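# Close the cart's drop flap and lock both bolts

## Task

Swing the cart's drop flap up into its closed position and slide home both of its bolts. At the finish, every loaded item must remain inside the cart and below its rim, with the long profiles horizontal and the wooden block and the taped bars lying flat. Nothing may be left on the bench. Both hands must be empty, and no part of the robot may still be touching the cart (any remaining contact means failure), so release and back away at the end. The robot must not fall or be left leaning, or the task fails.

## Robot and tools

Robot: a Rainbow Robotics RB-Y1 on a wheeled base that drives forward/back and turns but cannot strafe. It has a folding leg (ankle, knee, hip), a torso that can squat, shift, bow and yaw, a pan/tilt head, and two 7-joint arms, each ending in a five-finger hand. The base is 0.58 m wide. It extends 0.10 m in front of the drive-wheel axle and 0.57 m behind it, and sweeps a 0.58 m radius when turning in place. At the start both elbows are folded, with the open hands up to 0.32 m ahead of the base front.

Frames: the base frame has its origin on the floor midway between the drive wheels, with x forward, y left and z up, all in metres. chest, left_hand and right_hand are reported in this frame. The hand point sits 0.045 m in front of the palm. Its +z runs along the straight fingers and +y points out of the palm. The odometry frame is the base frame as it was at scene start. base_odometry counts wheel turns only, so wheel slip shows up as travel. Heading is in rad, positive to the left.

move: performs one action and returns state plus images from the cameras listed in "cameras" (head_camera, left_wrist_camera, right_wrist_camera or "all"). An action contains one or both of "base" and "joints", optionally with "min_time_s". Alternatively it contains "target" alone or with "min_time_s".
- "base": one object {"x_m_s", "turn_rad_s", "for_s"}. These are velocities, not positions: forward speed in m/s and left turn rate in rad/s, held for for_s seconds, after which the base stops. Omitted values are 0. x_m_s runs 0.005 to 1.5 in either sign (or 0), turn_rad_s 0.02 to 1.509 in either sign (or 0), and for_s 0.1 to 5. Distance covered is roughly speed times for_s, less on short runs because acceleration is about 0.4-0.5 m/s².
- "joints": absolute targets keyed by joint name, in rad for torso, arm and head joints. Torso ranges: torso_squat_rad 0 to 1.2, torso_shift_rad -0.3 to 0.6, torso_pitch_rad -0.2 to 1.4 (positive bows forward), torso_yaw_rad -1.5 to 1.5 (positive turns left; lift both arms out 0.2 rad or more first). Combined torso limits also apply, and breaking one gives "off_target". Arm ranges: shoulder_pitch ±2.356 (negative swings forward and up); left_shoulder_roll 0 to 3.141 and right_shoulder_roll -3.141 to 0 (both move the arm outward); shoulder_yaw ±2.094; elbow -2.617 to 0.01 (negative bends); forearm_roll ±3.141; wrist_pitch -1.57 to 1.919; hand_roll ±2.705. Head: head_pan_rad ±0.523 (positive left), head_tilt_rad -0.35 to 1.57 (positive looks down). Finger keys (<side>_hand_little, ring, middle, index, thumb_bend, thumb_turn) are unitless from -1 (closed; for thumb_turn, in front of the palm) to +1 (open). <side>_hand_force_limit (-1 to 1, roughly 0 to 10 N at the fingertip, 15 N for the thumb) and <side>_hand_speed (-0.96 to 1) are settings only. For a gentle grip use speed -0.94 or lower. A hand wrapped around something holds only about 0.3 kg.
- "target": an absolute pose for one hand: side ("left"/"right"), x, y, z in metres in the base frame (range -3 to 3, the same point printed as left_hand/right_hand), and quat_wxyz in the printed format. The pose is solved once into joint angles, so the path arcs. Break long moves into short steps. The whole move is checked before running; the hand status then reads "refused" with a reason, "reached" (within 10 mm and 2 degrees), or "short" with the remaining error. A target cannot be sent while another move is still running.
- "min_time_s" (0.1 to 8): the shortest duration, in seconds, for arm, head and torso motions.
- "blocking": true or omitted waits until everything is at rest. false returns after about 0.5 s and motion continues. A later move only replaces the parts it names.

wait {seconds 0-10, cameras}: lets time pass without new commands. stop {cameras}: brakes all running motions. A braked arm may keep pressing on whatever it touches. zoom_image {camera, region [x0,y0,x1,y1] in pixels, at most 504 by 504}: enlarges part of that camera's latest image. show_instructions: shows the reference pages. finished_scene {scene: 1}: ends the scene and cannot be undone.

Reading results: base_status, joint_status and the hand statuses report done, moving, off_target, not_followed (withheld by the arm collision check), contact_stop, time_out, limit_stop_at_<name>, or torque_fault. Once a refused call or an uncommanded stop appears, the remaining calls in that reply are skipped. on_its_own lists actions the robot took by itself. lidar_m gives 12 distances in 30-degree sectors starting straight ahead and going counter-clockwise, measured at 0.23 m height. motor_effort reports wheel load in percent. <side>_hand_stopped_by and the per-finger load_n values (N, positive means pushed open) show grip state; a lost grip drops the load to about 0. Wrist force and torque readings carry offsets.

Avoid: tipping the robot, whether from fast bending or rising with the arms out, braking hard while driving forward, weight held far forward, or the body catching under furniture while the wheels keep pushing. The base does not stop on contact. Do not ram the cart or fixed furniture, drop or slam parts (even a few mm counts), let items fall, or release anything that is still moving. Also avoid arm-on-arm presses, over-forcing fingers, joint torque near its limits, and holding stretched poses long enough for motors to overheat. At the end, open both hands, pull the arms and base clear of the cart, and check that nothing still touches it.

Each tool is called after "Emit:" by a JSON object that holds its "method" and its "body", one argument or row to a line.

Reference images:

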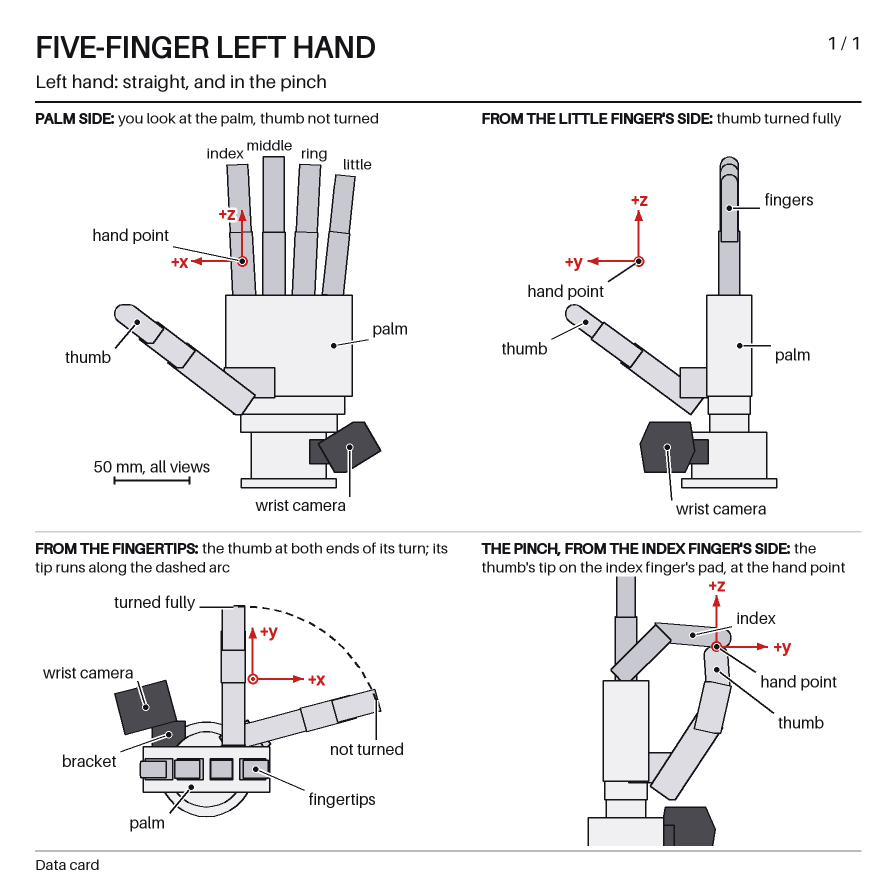

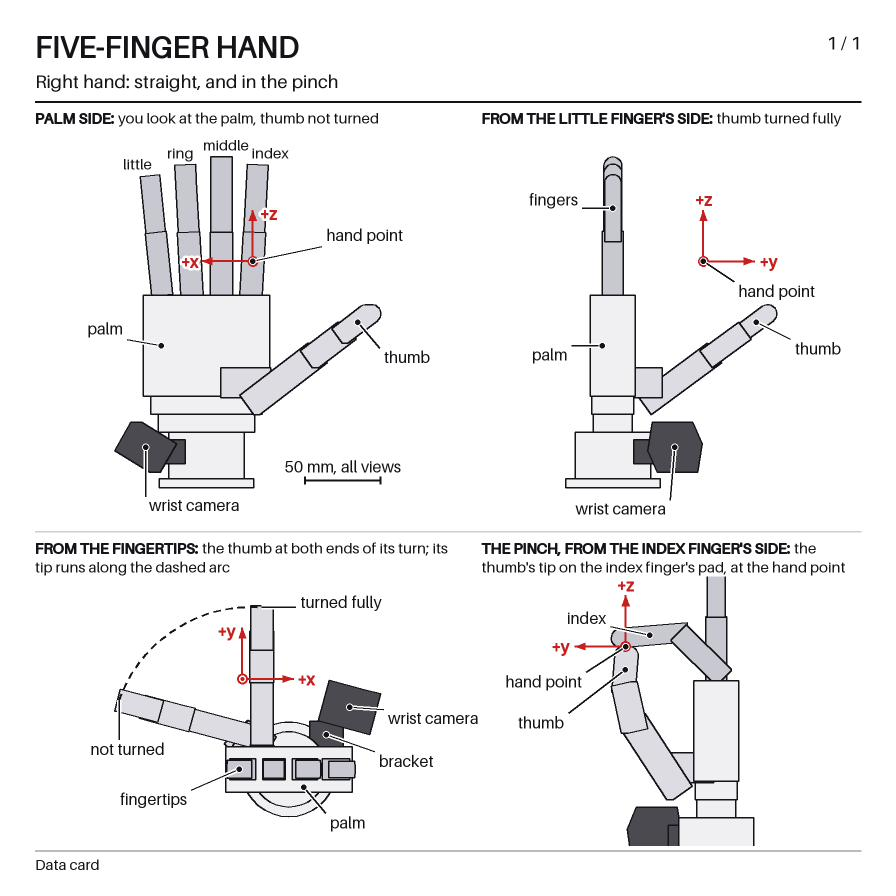

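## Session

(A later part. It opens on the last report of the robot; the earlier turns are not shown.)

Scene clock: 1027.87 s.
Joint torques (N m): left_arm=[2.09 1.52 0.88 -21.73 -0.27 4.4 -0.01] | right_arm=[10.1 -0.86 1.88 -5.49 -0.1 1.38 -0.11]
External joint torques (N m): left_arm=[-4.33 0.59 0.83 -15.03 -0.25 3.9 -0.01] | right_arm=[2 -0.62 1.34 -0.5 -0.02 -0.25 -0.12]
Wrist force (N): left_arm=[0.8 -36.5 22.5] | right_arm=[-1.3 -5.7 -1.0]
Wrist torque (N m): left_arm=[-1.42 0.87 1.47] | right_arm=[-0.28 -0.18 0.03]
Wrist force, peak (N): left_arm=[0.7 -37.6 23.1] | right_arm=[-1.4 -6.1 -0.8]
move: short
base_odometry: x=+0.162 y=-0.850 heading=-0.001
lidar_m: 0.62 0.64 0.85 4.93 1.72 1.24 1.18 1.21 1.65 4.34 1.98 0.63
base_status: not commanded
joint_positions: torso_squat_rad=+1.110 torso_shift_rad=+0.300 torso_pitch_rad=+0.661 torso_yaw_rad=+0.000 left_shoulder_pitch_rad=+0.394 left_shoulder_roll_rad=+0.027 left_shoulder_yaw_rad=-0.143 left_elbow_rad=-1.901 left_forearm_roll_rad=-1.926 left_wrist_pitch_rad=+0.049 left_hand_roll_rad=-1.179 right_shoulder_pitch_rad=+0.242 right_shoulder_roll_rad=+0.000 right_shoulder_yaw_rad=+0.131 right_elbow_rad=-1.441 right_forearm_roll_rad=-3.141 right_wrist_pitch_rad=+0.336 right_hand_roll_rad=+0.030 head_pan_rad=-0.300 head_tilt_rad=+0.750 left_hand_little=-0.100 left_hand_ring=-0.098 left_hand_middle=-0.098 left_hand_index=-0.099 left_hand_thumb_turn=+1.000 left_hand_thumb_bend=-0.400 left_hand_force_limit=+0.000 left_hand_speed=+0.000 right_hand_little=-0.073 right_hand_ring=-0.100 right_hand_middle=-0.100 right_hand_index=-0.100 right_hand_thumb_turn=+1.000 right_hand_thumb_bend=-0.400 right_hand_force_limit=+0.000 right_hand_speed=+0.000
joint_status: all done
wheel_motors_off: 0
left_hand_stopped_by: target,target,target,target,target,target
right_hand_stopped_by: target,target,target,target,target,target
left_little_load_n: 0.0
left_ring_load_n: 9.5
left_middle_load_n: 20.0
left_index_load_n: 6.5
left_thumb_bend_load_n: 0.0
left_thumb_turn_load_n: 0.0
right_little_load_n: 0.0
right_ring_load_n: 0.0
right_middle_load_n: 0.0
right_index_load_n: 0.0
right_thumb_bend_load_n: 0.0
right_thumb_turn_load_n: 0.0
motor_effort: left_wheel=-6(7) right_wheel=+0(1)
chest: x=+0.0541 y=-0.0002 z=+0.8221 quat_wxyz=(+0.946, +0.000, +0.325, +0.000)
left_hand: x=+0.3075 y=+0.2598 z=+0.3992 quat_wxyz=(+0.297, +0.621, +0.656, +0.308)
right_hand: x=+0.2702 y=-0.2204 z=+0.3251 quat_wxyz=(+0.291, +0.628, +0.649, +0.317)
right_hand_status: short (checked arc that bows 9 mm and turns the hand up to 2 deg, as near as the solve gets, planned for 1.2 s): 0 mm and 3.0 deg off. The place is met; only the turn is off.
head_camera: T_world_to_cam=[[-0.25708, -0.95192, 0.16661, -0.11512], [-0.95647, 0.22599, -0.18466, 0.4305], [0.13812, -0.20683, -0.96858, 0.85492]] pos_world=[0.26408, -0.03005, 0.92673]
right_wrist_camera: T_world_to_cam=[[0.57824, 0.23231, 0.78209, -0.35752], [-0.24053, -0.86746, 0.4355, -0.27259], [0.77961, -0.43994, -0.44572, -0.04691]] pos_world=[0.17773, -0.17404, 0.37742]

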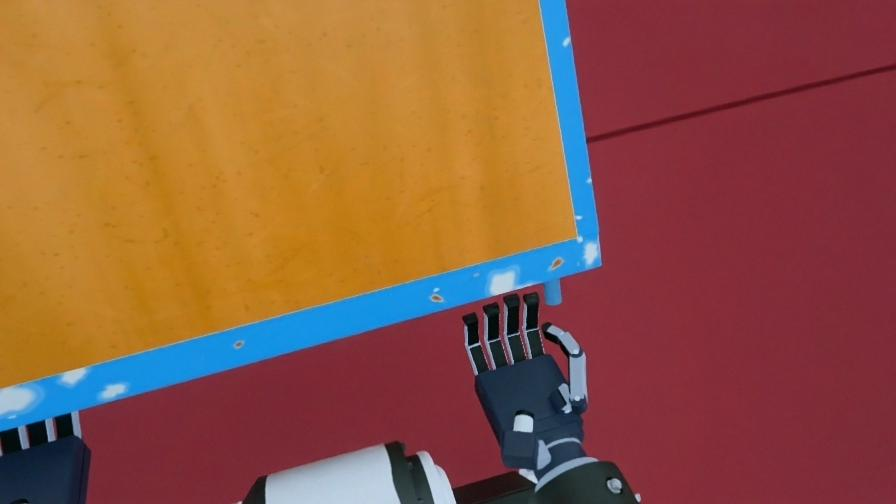

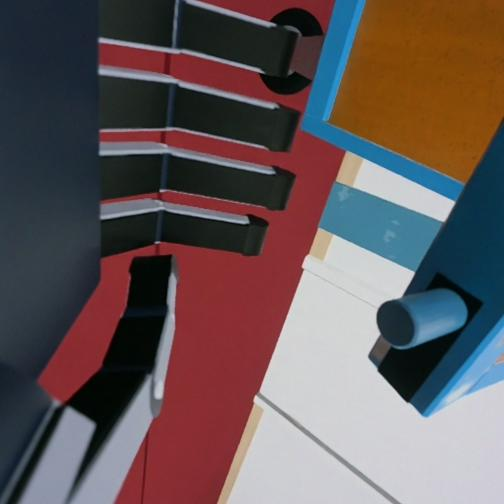

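Emit:
{"method": "move", "body": {
  "target": {"side":"right","x":0.25,"y":-0.36,"z":0.32,"quat_wxyz":[0.307,0.637,0.639,0.302]},
  "min_time_s": 1.2
}}

Emit:
{"method": "move", "body": {
  "target": {"side":"left","x":0.314,"y":0.26,"z":0.401,"quat_wxyz":[0.299,0.620,0.655,0.310]},
  "min_time_s": 0.6,
  "cameras": ["left_wrist_camera"]
}}

Scene clock: 1048.93 s.
Joint torques (N m): left_arm=[2.23 1.63 1.26 -21.79 -0.25 4.4 -0.04] | right_arm=[7.66 -4.08 -4.14 -3.54 -0.53 1.42 -0.29]
External joint torques (N m): left_arm=[-4.19 0.69 1.21 -15.09 -0.22 3.9 -0.04] | right_arm=[-2.21 0.57 -1.79 0.16 -0.27 -0.15 -0.29]
Wrist force (N): left_arm=[0.2 -37.3 23.0] | right_arm=[-1.6 -5.9 -0.9]
Wrist torque (N m): left_arm=[-1.40 0.95 1.45] | right_arm=[-0.28 -0.07 -0.17]
Wrist force, peak (N): left_arm=[0.6 -37.8 23.4] | right_arm=[-1.3 -6.3 -1.2]
move: done
base_odometry: x=+0.162 y=-0.850 heading=-0.001
lidar_m: 0.62 0.65 0.86 4.94 1.72 1.25 1.16 1.22 1.65 4.34 1.98 0.64
base_status: not commanded
joint_positions: torso_squat_rad=+1.110 torso_shift_rad=+0.300 torso_pitch_rad=+0.661 torso_yaw_rad=+0.000 left_shoulder_pitch_rad=+0.394 left_shoulder_roll_rad=+0.027 left_shoulder_yaw_rad=-0.143 left_elbow_rad=-1.901 left_forearm_roll_rad=-1.926 left_wrist_pitch_rad=+0.049 left_hand_roll_rad=-1.179 right_shoulder_pitch_rad=+0.212 right_shoulder_roll_rad=-0.258 right_shoulder_yaw_rad=+0.018 right_elbow_rad=-1.297 right_forearm_roll_rad=-3.141 right_wrist_pitch_rad=+0.460 right_hand_roll_rad=-0.251 head_pan_rad=-0.300 head_tilt_rad=+0.750 left_hand_little=-0.100 left_hand_ring=-0.098 left_hand_middle=-0.098 left_hand_index=-0.099 left_hand_thumb_turn=+1.000 left_hand_thumb_bend=-0.400 left_hand_force_limit=+0.000 left_hand_speed=+0.000 right_hand_little=-0.073 right_hand_ring=-0.100 right_hand_middle=-0.100 right_hand_index=-0.100 right_hand_thumb_turn=+1.000 right_hand_thumb_bend=-0.400 right_hand_force_limit=+0.000 right_hand_speed=+0.000
joint_status: all done
wheel_motors_off: 0
left_hand_stopped_by: target,target,target,target,target,target
right_hand_stopped_by: target,target,target,target,target,target
left_little_load_n: 0.0
left_ring_load_n: 10.0
left_middle_load_n: 20.5
left_index_load_n: 6.5
left_thumb_bend_load_n: 0.0
left_thumb_turn_load_n: 0.0
right_little_load_n: 0.0
right_ring_load_n: 0.0
right_middle_load_n: 0.0
right_index_load_n: 0.0
right_thumb_bend_load_n: 0.0
right_thumb_turn_load_n: 0.0
motor_effort: left_wheel=-6(6) right_wheel=-1(2)
chest: x=+0.0541 y=-0.0002 z=+0.8221 quat_wxyz=(+0.946, +0.000, +0.325, +0.000)
left_hand: x=+0.3075 y=+0.2598 z=+0.3992 quat_wxyz=(+0.297, +0.621, +0.656, +0.308)
right_hand: x=+0.2498 y=-0.3605 z=+0.3206 quat_wxyz=(+0.306, +0.638, +0.640, +0.300)
right_hand_status: reached (checked arc that bows 7 mm and turns the hand up to 3 deg, planned for 1.2 s): 1 mm and 0.3 deg off.
pictures: none

Scene clock: 1049.87 s.
Joint torques (N m): left_arm=[-0.48 -0.45 1.93 -21.95 -0.89 3.97 -0.61] | right_arm=[7.74 -4.31 -3.59 -3.39 -0.14 1.41 -0.13]
External joint torques (N m): left_arm=[-6.71 -1.27 1.88 -15.19 -0.9 3.48 -0.61] | right_arm=[-2.13 0.34 -1.24 0.32 0.12 -0.16 -0.13]
Wrist force (N): left_arm=[2.3 -38.4 21.0] | right_arm=[-1.1 -5.8 -1.3]
Wrist torque (N m): left_arm=[-1.55 0.95 0.96] | right_arm=[-0.25 -0.18 -0.13]
Wrist force, peak (N): left_arm=[0.7 -37.4 23.2] | right_arm=[-1.4 -6.3 -1.0]
move: done
base_odometry: x=+0.162 y=-0.850 heading=-0.001
lidar_m: 0.62 0.64 0.86 4.93 1.73 1.23 1.17 1.22 1.65 4.33 1.97 0.64
base_status: not commanded
joint_positions: torso_squat_rad=+1.110 torso_shift_rad=+0.300 torso_pitch_rad=+0.661 torso_yaw_rad=+0.000 left_shoulder_pitch_rad=+0.384 left_shoulder_roll_rad=+0.006 left_shoulder_yaw_rad=-0.124 left_elbow_rad=-1.900 left_forearm_roll_rad=-1.928 left_wrist_pitch_rad=+0.026 left_hand_roll_rad=-1.189 right_shoulder_pitch_rad=+0.212 right_shoulder_roll_rad=-0.258 right_shoulder_yaw_rad=+0.018 right_elbow_rad=-1.297 right_forearm_roll_rad=-3.141 right_wrist_pitch_rad=+0.460 right_hand_roll_rad=-0.251 head_pan_rad=-0.300 head_tilt_rad=+0.750 left_hand_little=-0.100 left_hand_ring=-0.098 left_hand_middle=-0.098 left_hand_index=-0.099 left_hand_thumb_turn=+1.000 left_hand_thumb_bend=-0.400 left_hand_force_limit=+0.000 left_hand_speed=+0.000 right_hand_little=-0.073 right_hand_ring=-0.100 right_hand_middle=-0.100 right_hand_index=-0.100 right_hand_thumb_turn=+1.000 right_hand_thumb_bend=-0.400 right_hand_force_limit=+0.000 right_hand_speed=+0.000
joint_status: all done
wheel_motors_off: 0
left_hand_stopped_by: target,target,target,target,target,target
right_hand_stopped_by: target,target,target,target,target,target
left_little_load_n: 0.0
left_ring_load_n: 11.5
left_middle_load_n: 12.5
left_index_load_n: 9.0
left_thumb_bend_load_n: -1.5
left_thumb_turn_load_n: 0.0
right_little_load_n: 0.0
right_ring_load_n: 0.0
right_middle_load_n: 0.0
right_index_load_n: 0.0
right_thumb_bend_load_n: 0.0
right_thumb_turn_load_n: 0.0
motor_effort: left_wheel=-6(6) right_wheel=+0(2)
chest: x=+0.0541 y=-0.0002 z=+0.8221 quat_wxyz=(+0.946, +0.000, +0.325, +0.000)
left_hand: x=+0.3118 y=+0.2598 z=+0.3990 quat_wxyz=(+0.298, +0.621, +0.656, +0.308)
left_hand_status: reached (checked arc that bows 1 mm and turns the hand up to 0 deg, planned for 0.6 s): 3 mm and 0.3 deg off.
right_hand: x=+0.2498 y=-0.3605 z=+0.3207 quat_wxyz=(+0.306, +0.638, +0.640, +0.300)
left_wrist_camera: T_world_to_cam=[[-0.59894, 0.23235, -0.76634, 0.43626], [-0.2594, 0.84909, 0.46017, -0.31398], [0.75762, 0.47441, -0.44828, -0.06241]] pos_world=[0.22713, 0.19484, 0.45084]

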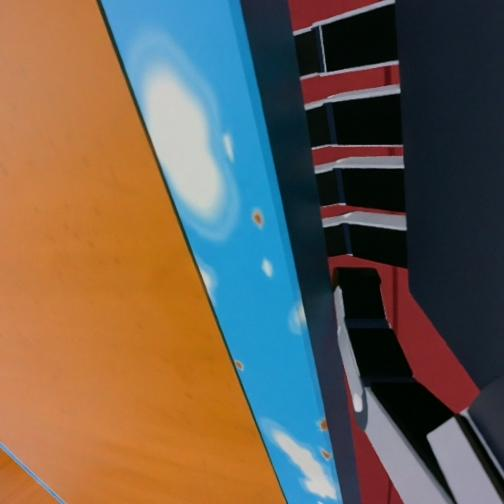

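Emit:
{"method": "move", "body": {
  "base": {"x_m_s":-0.026,"for_s":1.2},
  "joints": {"torso_squat_rad":1.06},
  "min_time_s": 1.2
}}

Emit:
{"method": "move", "body": {
  "base": {"x_m_s":-0.022,"for_s":1.2},
  "joints": {"torso_squat_rad":1.01},
  "min_time_s": 1.2,
  "cameras": ["left_wrist_camera","head_camera"]
}}

Scene clock: 1055.83 s.
Joint torques (N m): left_arm=[6.89 -0.05 1.51 -15.83 -0.53 3.19 -0.46] | right_arm=[9.06 -4.56 -4.34 -3.5 -0.16 1.4 -0.28]
External joint torques (N m): left_arm=[0.71 -0.86 1.46 -9.04 -0.54 2.7 -0.46] | right_arm=[-0.8 0.09 -1.99 0.21 0.1 -0.16 -0.27]
Wrist force (N): left_arm=[1.2 -25.3 26.5] | right_arm=[-1.1 -6.0 -1.4]
Wrist torque (N m): left_arm=[-1.63 1.01 0.86] | right_arm=[-0.25 -0.16 -0.18]
Wrist force, peak (N): left_arm=[0.1 -43.2 22.4] | right_arm=[-1.6 -6.3 -1.1]
move: done
base_odometry: x=+0.131 y=-0.850 heading=-0.001
lidar_m: 0.65 0.67 0.91 4.81 1.66 1.21 1.13 1.18 1.60 4.22 2.02 0.67
base_status: done (sent for 1.2 of 1.2 s)
joint_positions: torso_squat_rad=+1.060 torso_shift_rad=+0.300 torso_pitch_rad=+0.661 torso_yaw_rad=+0.000 left_shoulder_pitch_rad=+0.383 left_shoulder_roll_rad=+0.006 left_shoulder_yaw_rad=-0.124 left_elbow_rad=-1.901 left_forearm_roll_rad=-1.928 left_wrist_pitch_rad=+0.026 left_hand_roll_rad=-1.189 right_shoulder_pitch_rad=+0.212 right_shoulder_roll_rad=-0.258 right_shoulder_yaw_rad=+0.018 right_elbow_rad=-1.297 right_forearm_roll_rad=-3.141 right_wrist_pitch_rad=+0.460 right_hand_roll_rad=-0.251 head_pan_rad=-0.300 head_tilt_rad=+0.750 left_hand_little=-0.100 left_hand_ring=-0.098 left_hand_middle=-0.098 left_hand_index=-0.099 left_hand_thumb_turn=+1.000 left_hand_thumb_bend=-0.400 left_hand_force_limit=+0.000 left_hand_speed=+0.000 right_hand_little=-0.073 right_hand_ring=-0.100 right_hand_middle=-0.100 right_hand_index=-0.100 right_hand_thumb_turn=+1.000 right_hand_thumb_bend=-0.400 right_hand_force_limit=+0.000 right_hand_speed=+0.000
joint_status: all done
wheel_motors_off: 0
left_hand_stopped_by: target,target,target,target,target,target
right_hand_stopped_by: target,target,target,target,target,target
left_little_load_n: 0.0
left_ring_load_n: 12.5
left_middle_load_n: 12.5
left_index_load_n: 10.5
left_thumb_bend_load_n: -1.0
left_thumb_turn_load_n: 0.0
right_little_load_n: 0.0
right_ring_load_n: 0.0
right_middle_load_n: 0.0
right_index_load_n: 0.0
right_thumb_bend_load_n: 0.0
right_thumb_turn_load_n: 0.0
motor_effort: left_wheel=-4(19) right_wheel=+3(20)
chest: x=+0.0632 y=-0.0002 z=+0.8517 quat_wxyz=(+0.946, +0.000, +0.324, +0.000)
left_hand: x=+0.3223 y=+0.2596 z=+0.4298 quat_wxyz=(+0.299, +0.621, +0.655, +0.309)
right_hand: x=+0.2591 y=-0.3604 z=+0.3503 quat_wxyz=(+0.307, +0.638, +0.639, +0.300)
pictures: none

Scene clock: 1057.47 s.
Joint torques (N m): left_arm=[11.86 0.65 1.7 -11.56 -0.18 2.71 -0.03] | right_arm=[9.54 -4.86 -3.24 -3.65 -0.25 1.25 -0.24]
External joint torques (N m): left_arm=[5.71 -0.15 1.65 -4.75 -0.19 2.22 -0.03] | right_arm=[-0.31 -0.21 -0.89 0.06 0.01 -0.31 -0.24]
Wrist force (N): left_arm=[0.5 -16.1 32.3] | right_arm=[-1.1 -5.8 -1.0]
Wrist torque (N m): left_arm=[-1.65 1.16 0.83] | right_arm=[-0.24 -0.18 -0.13]
Wrist force, peak (N): left_arm=[-1.6 -32.9 26.5] | right_arm=[-1.2 -6.1 -1.8]
move: done
base_odometry: x=+0.105 y=-0.850 heading=-0.001
lidar_m: 0.67 0.70 0.94 4.74 1.64 1.18 1.11 1.15 1.57 4.11 2.06 0.69
base_status: done (sent for 1.2 of 1.2 s)
joint_positions: torso_squat_rad=+1.010 torso_shift_rad=+0.300 torso_pitch_rad=+0.661 torso_yaw_rad=+0.000 left_shoulder_pitch_rad=+0.381 left_shoulder_roll_rad=+0.006 left_shoulder_yaw_rad=-0.124 left_elbow_rad=-1.902 left_forearm_roll_rad=-1.929 left_wrist_pitch_rad=+0.026 left_hand_roll_rad=-1.189 right_shoulder_pitch_rad=+0.212 right_shoulder_roll_rad=-0.258 right_shoulder_yaw_rad=+0.018 right_elbow_rad=-1.297 right_forearm_roll_rad=-3.141 right_wrist_pitch_rad=+0.460 right_hand_roll_rad=-0.251 head_pan_rad=-0.300 head_tilt_rad=+0.750 left_hand_little=-0.100 left_hand_ring=-0.098 left_hand_middle=-0.098 left_hand_index=-0.099 left_hand_thumb_turn=+1.000 left_hand_thumb_bend=-0.400 left_hand_force_limit=+0.000 left_hand_speed=+0.000 right_hand_little=-0.073 right_hand_ring=-0.100 right_hand_middle=-0.100 right_hand_index=-0.100 right_hand_thumb_turn=+1.000 right_hand_thumb_bend=-0.400 right_hand_force_limit=+0.000 right_hand_speed=+0.000
joint_status: all done
wheel_motors_off: 0
left_hand_stopped_by: target,target,target,target,target,target
right_hand_stopped_by: target,target,target,target,target,target
left_little_load_n: 0.0
left_ring_load_n: 14.0
left_middle_load_n: 14.0
left_index_load_n: 11.5
left_thumb_bend_load_n: 0.0
left_thumb_turn_load_n: 0.0
right_little_load_n: 0.0
right_ring_load_n: 0.0
right_middle_load_n: 0.0
right_index_load_n: 0.0
right_thumb_bend_load_n: 0.0
right_thumb_turn_load_n: 0.0
motor_effort: left_wheel=-10(22) right_wheel=+3(19)
chest: x=+0.0721 y=-0.0003 z=+0.8805 quat_wxyz=(+0.946, +0.000, +0.324, +0.000)
left_hand: x=+0.3322 y=+0.2594 z=+0.4593 quat_wxyz=(+0.300, +0.620, +0.655, +0.310)
right_hand: x=+0.2680 y=-0.3605 z=+0.3791 quat_wxyz=(+0.307, +0.638, +0.639, +0.300)
pictures: head_camera, left_wrist_camera
head_camera: T_world_to_cam=[[-0.25722, -0.9519, 0.16648, -0.12009], [-0.95637, 0.22607, -0.18505, 0.45879], [0.13852, -0.20682, -0.96852, 0.90895]] pos_world=[0.28198, -0.03005, 0.98524]
left_wrist_camera: T_world_to_cam=[[-0.59419, 0.23255, -0.76997, 0.49478], [-0.2616, 0.84937, 0.45841, -0.33451], [0.7606, 0.47381, -0.44385, -0.05357]] pos_world=[0.24723, 0.19444, 0.51054]

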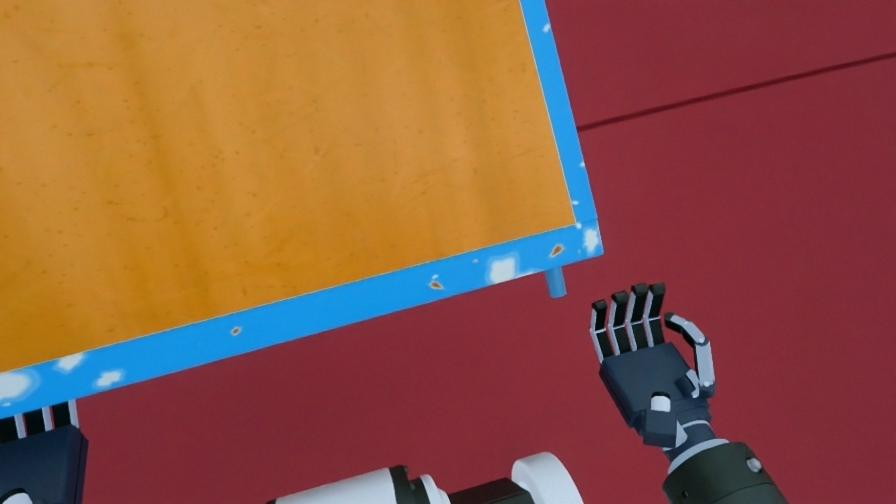

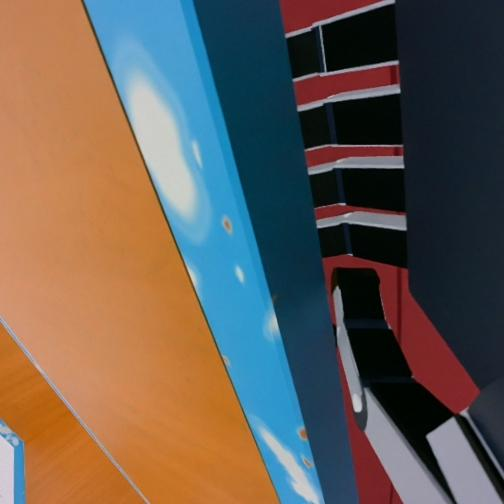

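Emit:
{"method": "move", "body": {
  "joints": {"torso_squat_rad":0.97},
  "min_time_s": 1.0,
  "cameras": ["left_wrist_camera"]
}}

Scene clock: 1061.33 s.
Joint torques (N m): left_arm=[-10.06 0.37 1.73 -32.45 -1.52 5.08 -1.25] | right_arm=[9.54 -4.93 -3.45 -3.33 -0.12 1.4 -0.18]
External joint torques (N m): left_arm=[-16.35 -0.46 1.67 -25.72 -1.53 4.59 -1.25] | right_arm=[-0.34 -0.28 -1.11 0.37 0.14 -0.16 -0.18]
Wrist force (N): left_arm=[1.4 -59.1 10.6] | right_arm=[-1.4 -5.6 -1.0]
Wrist torque (N m): left_arm=[-1.65 1.41 0.67] | right_arm=[-0.20 -0.12 -0.18]
Wrist force, peak (N): left_arm=[1.4 -59.8 10.3] | right_arm=[-1.2 -6.4 -1.2]
move: done
base_odometry: x=+0.105 y=-0.850 heading=-0.001
lidar_m: 0.68 0.69 0.93 4.72 1.64 1.18 1.11 1.15 1.56 4.12 2.06 0.69
base_status: not commanded
joint_positions: torso_squat_rad=+0.970 torso_shift_rad=+0.300 torso_pitch_rad=+0.662 torso_yaw_rad=+0.000 left_shoulder_pitch_rad=+0.387 left_shoulder_roll_rad=+0.006 left_shoulder_yaw_rad=-0.124 left_elbow_rad=-1.897 left_forearm_roll_rad=-1.928 left_wrist_pitch_rad=+0.026 left_hand_roll_rad=-1.189 right_shoulder_pitch_rad=+0.212 right_shoulder_roll_rad=-0.258 right_shoulder_yaw_rad=+0.018 right_elbow_rad=-1.297 right_forearm_roll_rad=-3.141 right_wrist_pitch_rad=+0.460 right_hand_roll_rad=-0.251 head_pan_rad=-0.300 head_tilt_rad=+0.750 left_hand_little=-0.100 left_hand_ring=-0.098 left_hand_middle=-0.098 left_hand_index=-0.099 left_hand_thumb_turn=+1.000 left_hand_thumb_bend=-0.401 left_hand_force_limit=+0.000 left_hand_speed=+0.000 right_hand_little=-0.073 right_hand_ring=-0.100 right_hand_middle=-0.100 right_hand_index=-0.100 right_hand_thumb_turn=+1.000 right_hand_thumb_bend=-0.400 right_hand_force_limit=+0.000 right_hand_speed=+0.000
joint_status: all done
wheel_motors_off: 0
left_hand_stopped_by: target,target,target,target,target,target
right_hand_stopped_by: target,target,target,target,target,target
left_little_load_n: 5.5
left_ring_load_n: 10.5
left_middle_load_n: 10.0
left_index_load_n: 10.0
left_thumb_bend_load_n: -5.0
left_thumb_turn_load_n: 1.5
right_little_load_n: 0.0
right_ring_load_n: 0.0
right_middle_load_n: 0.0
right_index_load_n: 0.0
right_thumb_bend_load_n: 0.0
right_thumb_turn_load_n: 0.0
motor_effort: left_wheel=-3(11) right_wheel=+2(3)
chest: x=+0.0792 y=-0.0002 z=+0.9027 quat_wxyz=(+0.946, +0.000, +0.325, +0.000)
left_hand: x=+0.3347 y=+0.2602 z=+0.4779 quat_wxyz=(+0.296, +0.622, +0.657, +0.307)
right_hand: x=+0.2749 y=-0.3604 z=+0.4012 quat_wxyz=(+0.306, +0.638, +0.640, +0.299)
left_wrist_camera: T_world_to_cam=[[-0.60327, 0.23163, -0.76316, 0.51046], [-0.25779, 0.84889, 0.46143, -0.34572], [0.75472, 0.47511, -0.4524, -0.04188]] pos_world=[0.25043, 0.19514, 0.53014]

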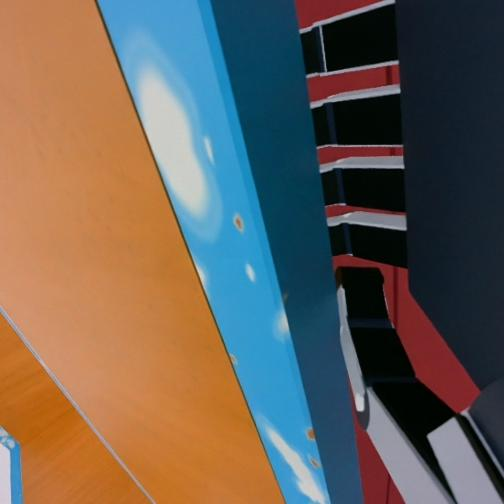

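Emit:
{"method": "move", "body": {
  "base": {"x_m_s":-0.014,"for_s":1.0},
  "cameras": ["left_wrist_camera"]
}}

Scene clock: 1064.90 s.
Joint torques (N m): left_arm=[13.52 1.17 1.03 -10.21 -0.72 1.67 -0.6] | right_arm=[9.22 -4.57 -3.8 -3.45 -0.34 1.38 -0.29]
External joint torques (N m): left_arm=[7.37 0.38 0.98 -3.4 -0.73 1.18 -0.6] | right_arm=[-0.64 0.08 -1.45 0.26 -0.08 -0.19 -0.28]
Wrist force (N): left_arm=[2.4 -13.6 35.3] | right_arm=[-1.4 -5.4 -1.5]
Wrist torque (N m): left_arm=[-1.98 1.58 0.30] | right_arm=[-0.12 -0.08 -0.14]
Wrist force, peak (N): left_arm=[1.4 -59.6 10.8] | right_arm=[-1.4 -6.4 -1.1]
move: done
base_odometry: x=+0.091 y=-0.850 heading=-0.002
lidar_m: 0.68 0.72 0.95 4.68 1.61 1.16 1.10 1.14 1.55 4.07 2.08 0.71
base_status: done (sent for 1 of 1 s)
joint_positions: torso_squat_rad=+0.970 torso_shift_rad=+0.300 torso_pitch_rad=+0.661 torso_yaw_rad=+0.000 left_shoulder_pitch_rad=+0.381 left_shoulder_roll_rad=+0.006 left_shoulder_yaw_rad=-0.124 left_elbow_rad=-1.903 left_forearm_roll_rad=-1.928 left_wrist_pitch_rad=+0.027 left_hand_roll_rad=-1.189 right_shoulder_pitch_rad=+0.212 right_shoulder_roll_rad=-0.258 right_shoulder_yaw_rad=+0.018 right_elbow_rad=-1.297 right_forearm_roll_rad=-3.141 right_wrist_pitch_rad=+0.460 right_hand_roll_rad=-0.251 head_pan_rad=-0.300 head_tilt_rad=+0.750 left_hand_little=-0.099 left_hand_ring=-0.098 left_hand_middle=-0.098 left_hand_index=-0.099 left_hand_thumb_turn=+1.000 left_hand_thumb_bend=-0.401 left_hand_force_limit=+0.000 left_hand_speed=+0.000 right_hand_little=-0.073 right_hand_ring=-0.100 right_hand_middle=-0.100 right_hand_index=-0.100 right_hand_thumb_turn=+1.000 right_hand_thumb_bend=-0.400 right_hand_force_limit=+0.000 right_hand_speed=+0.000
joint_status: not commanded
wheel_motors_off: 0
left_hand_stopped_by: target,target,target,target,target,target
right_hand_stopped_by: target,target,target,target,target,target
left_little_load_n: 7.0
left_ring_load_n: 12.5
left_middle_load_n: 12.5
left_index_load_n: 12.0
left_thumb_bend_load_n: -2.0
left_thumb_turn_load_n: 0.5
right_little_load_n: 0.0
right_ring_load_n: 0.0
right_middle_load_n: 0.0
right_index_load_n: 0.0
right_thumb_bend_load_n: 0.0
right_thumb_turn_load_n: 0.0
motor_effort: left_wheel=-11(22) right_wheel=+1(14)
chest: x=+0.0790 y=-0.0003 z=+0.9028 quat_wxyz=(+0.946, +0.000, +0.324, +0.000)
left_hand: x=+0.3394 y=+0.2595 z=+0.4819 quat_wxyz=(+0.300, +0.620, +0.655, +0.310)
right_hand: x=+0.2750 y=-0.3604 z=+0.4014 quat_wxyz=(+0.307, +0.638, +0.639, +0.300)
left_wrist_camera: T_world_to_cam=[[-0.59374, 0.23214, -0.77045, 0.51658], [-0.26242, 0.84927, 0.45813, -0.34265], [0.76066, 0.47419, -0.44332, -0.04948]] pos_world=[0.25443, 0.19454, 0.53304]

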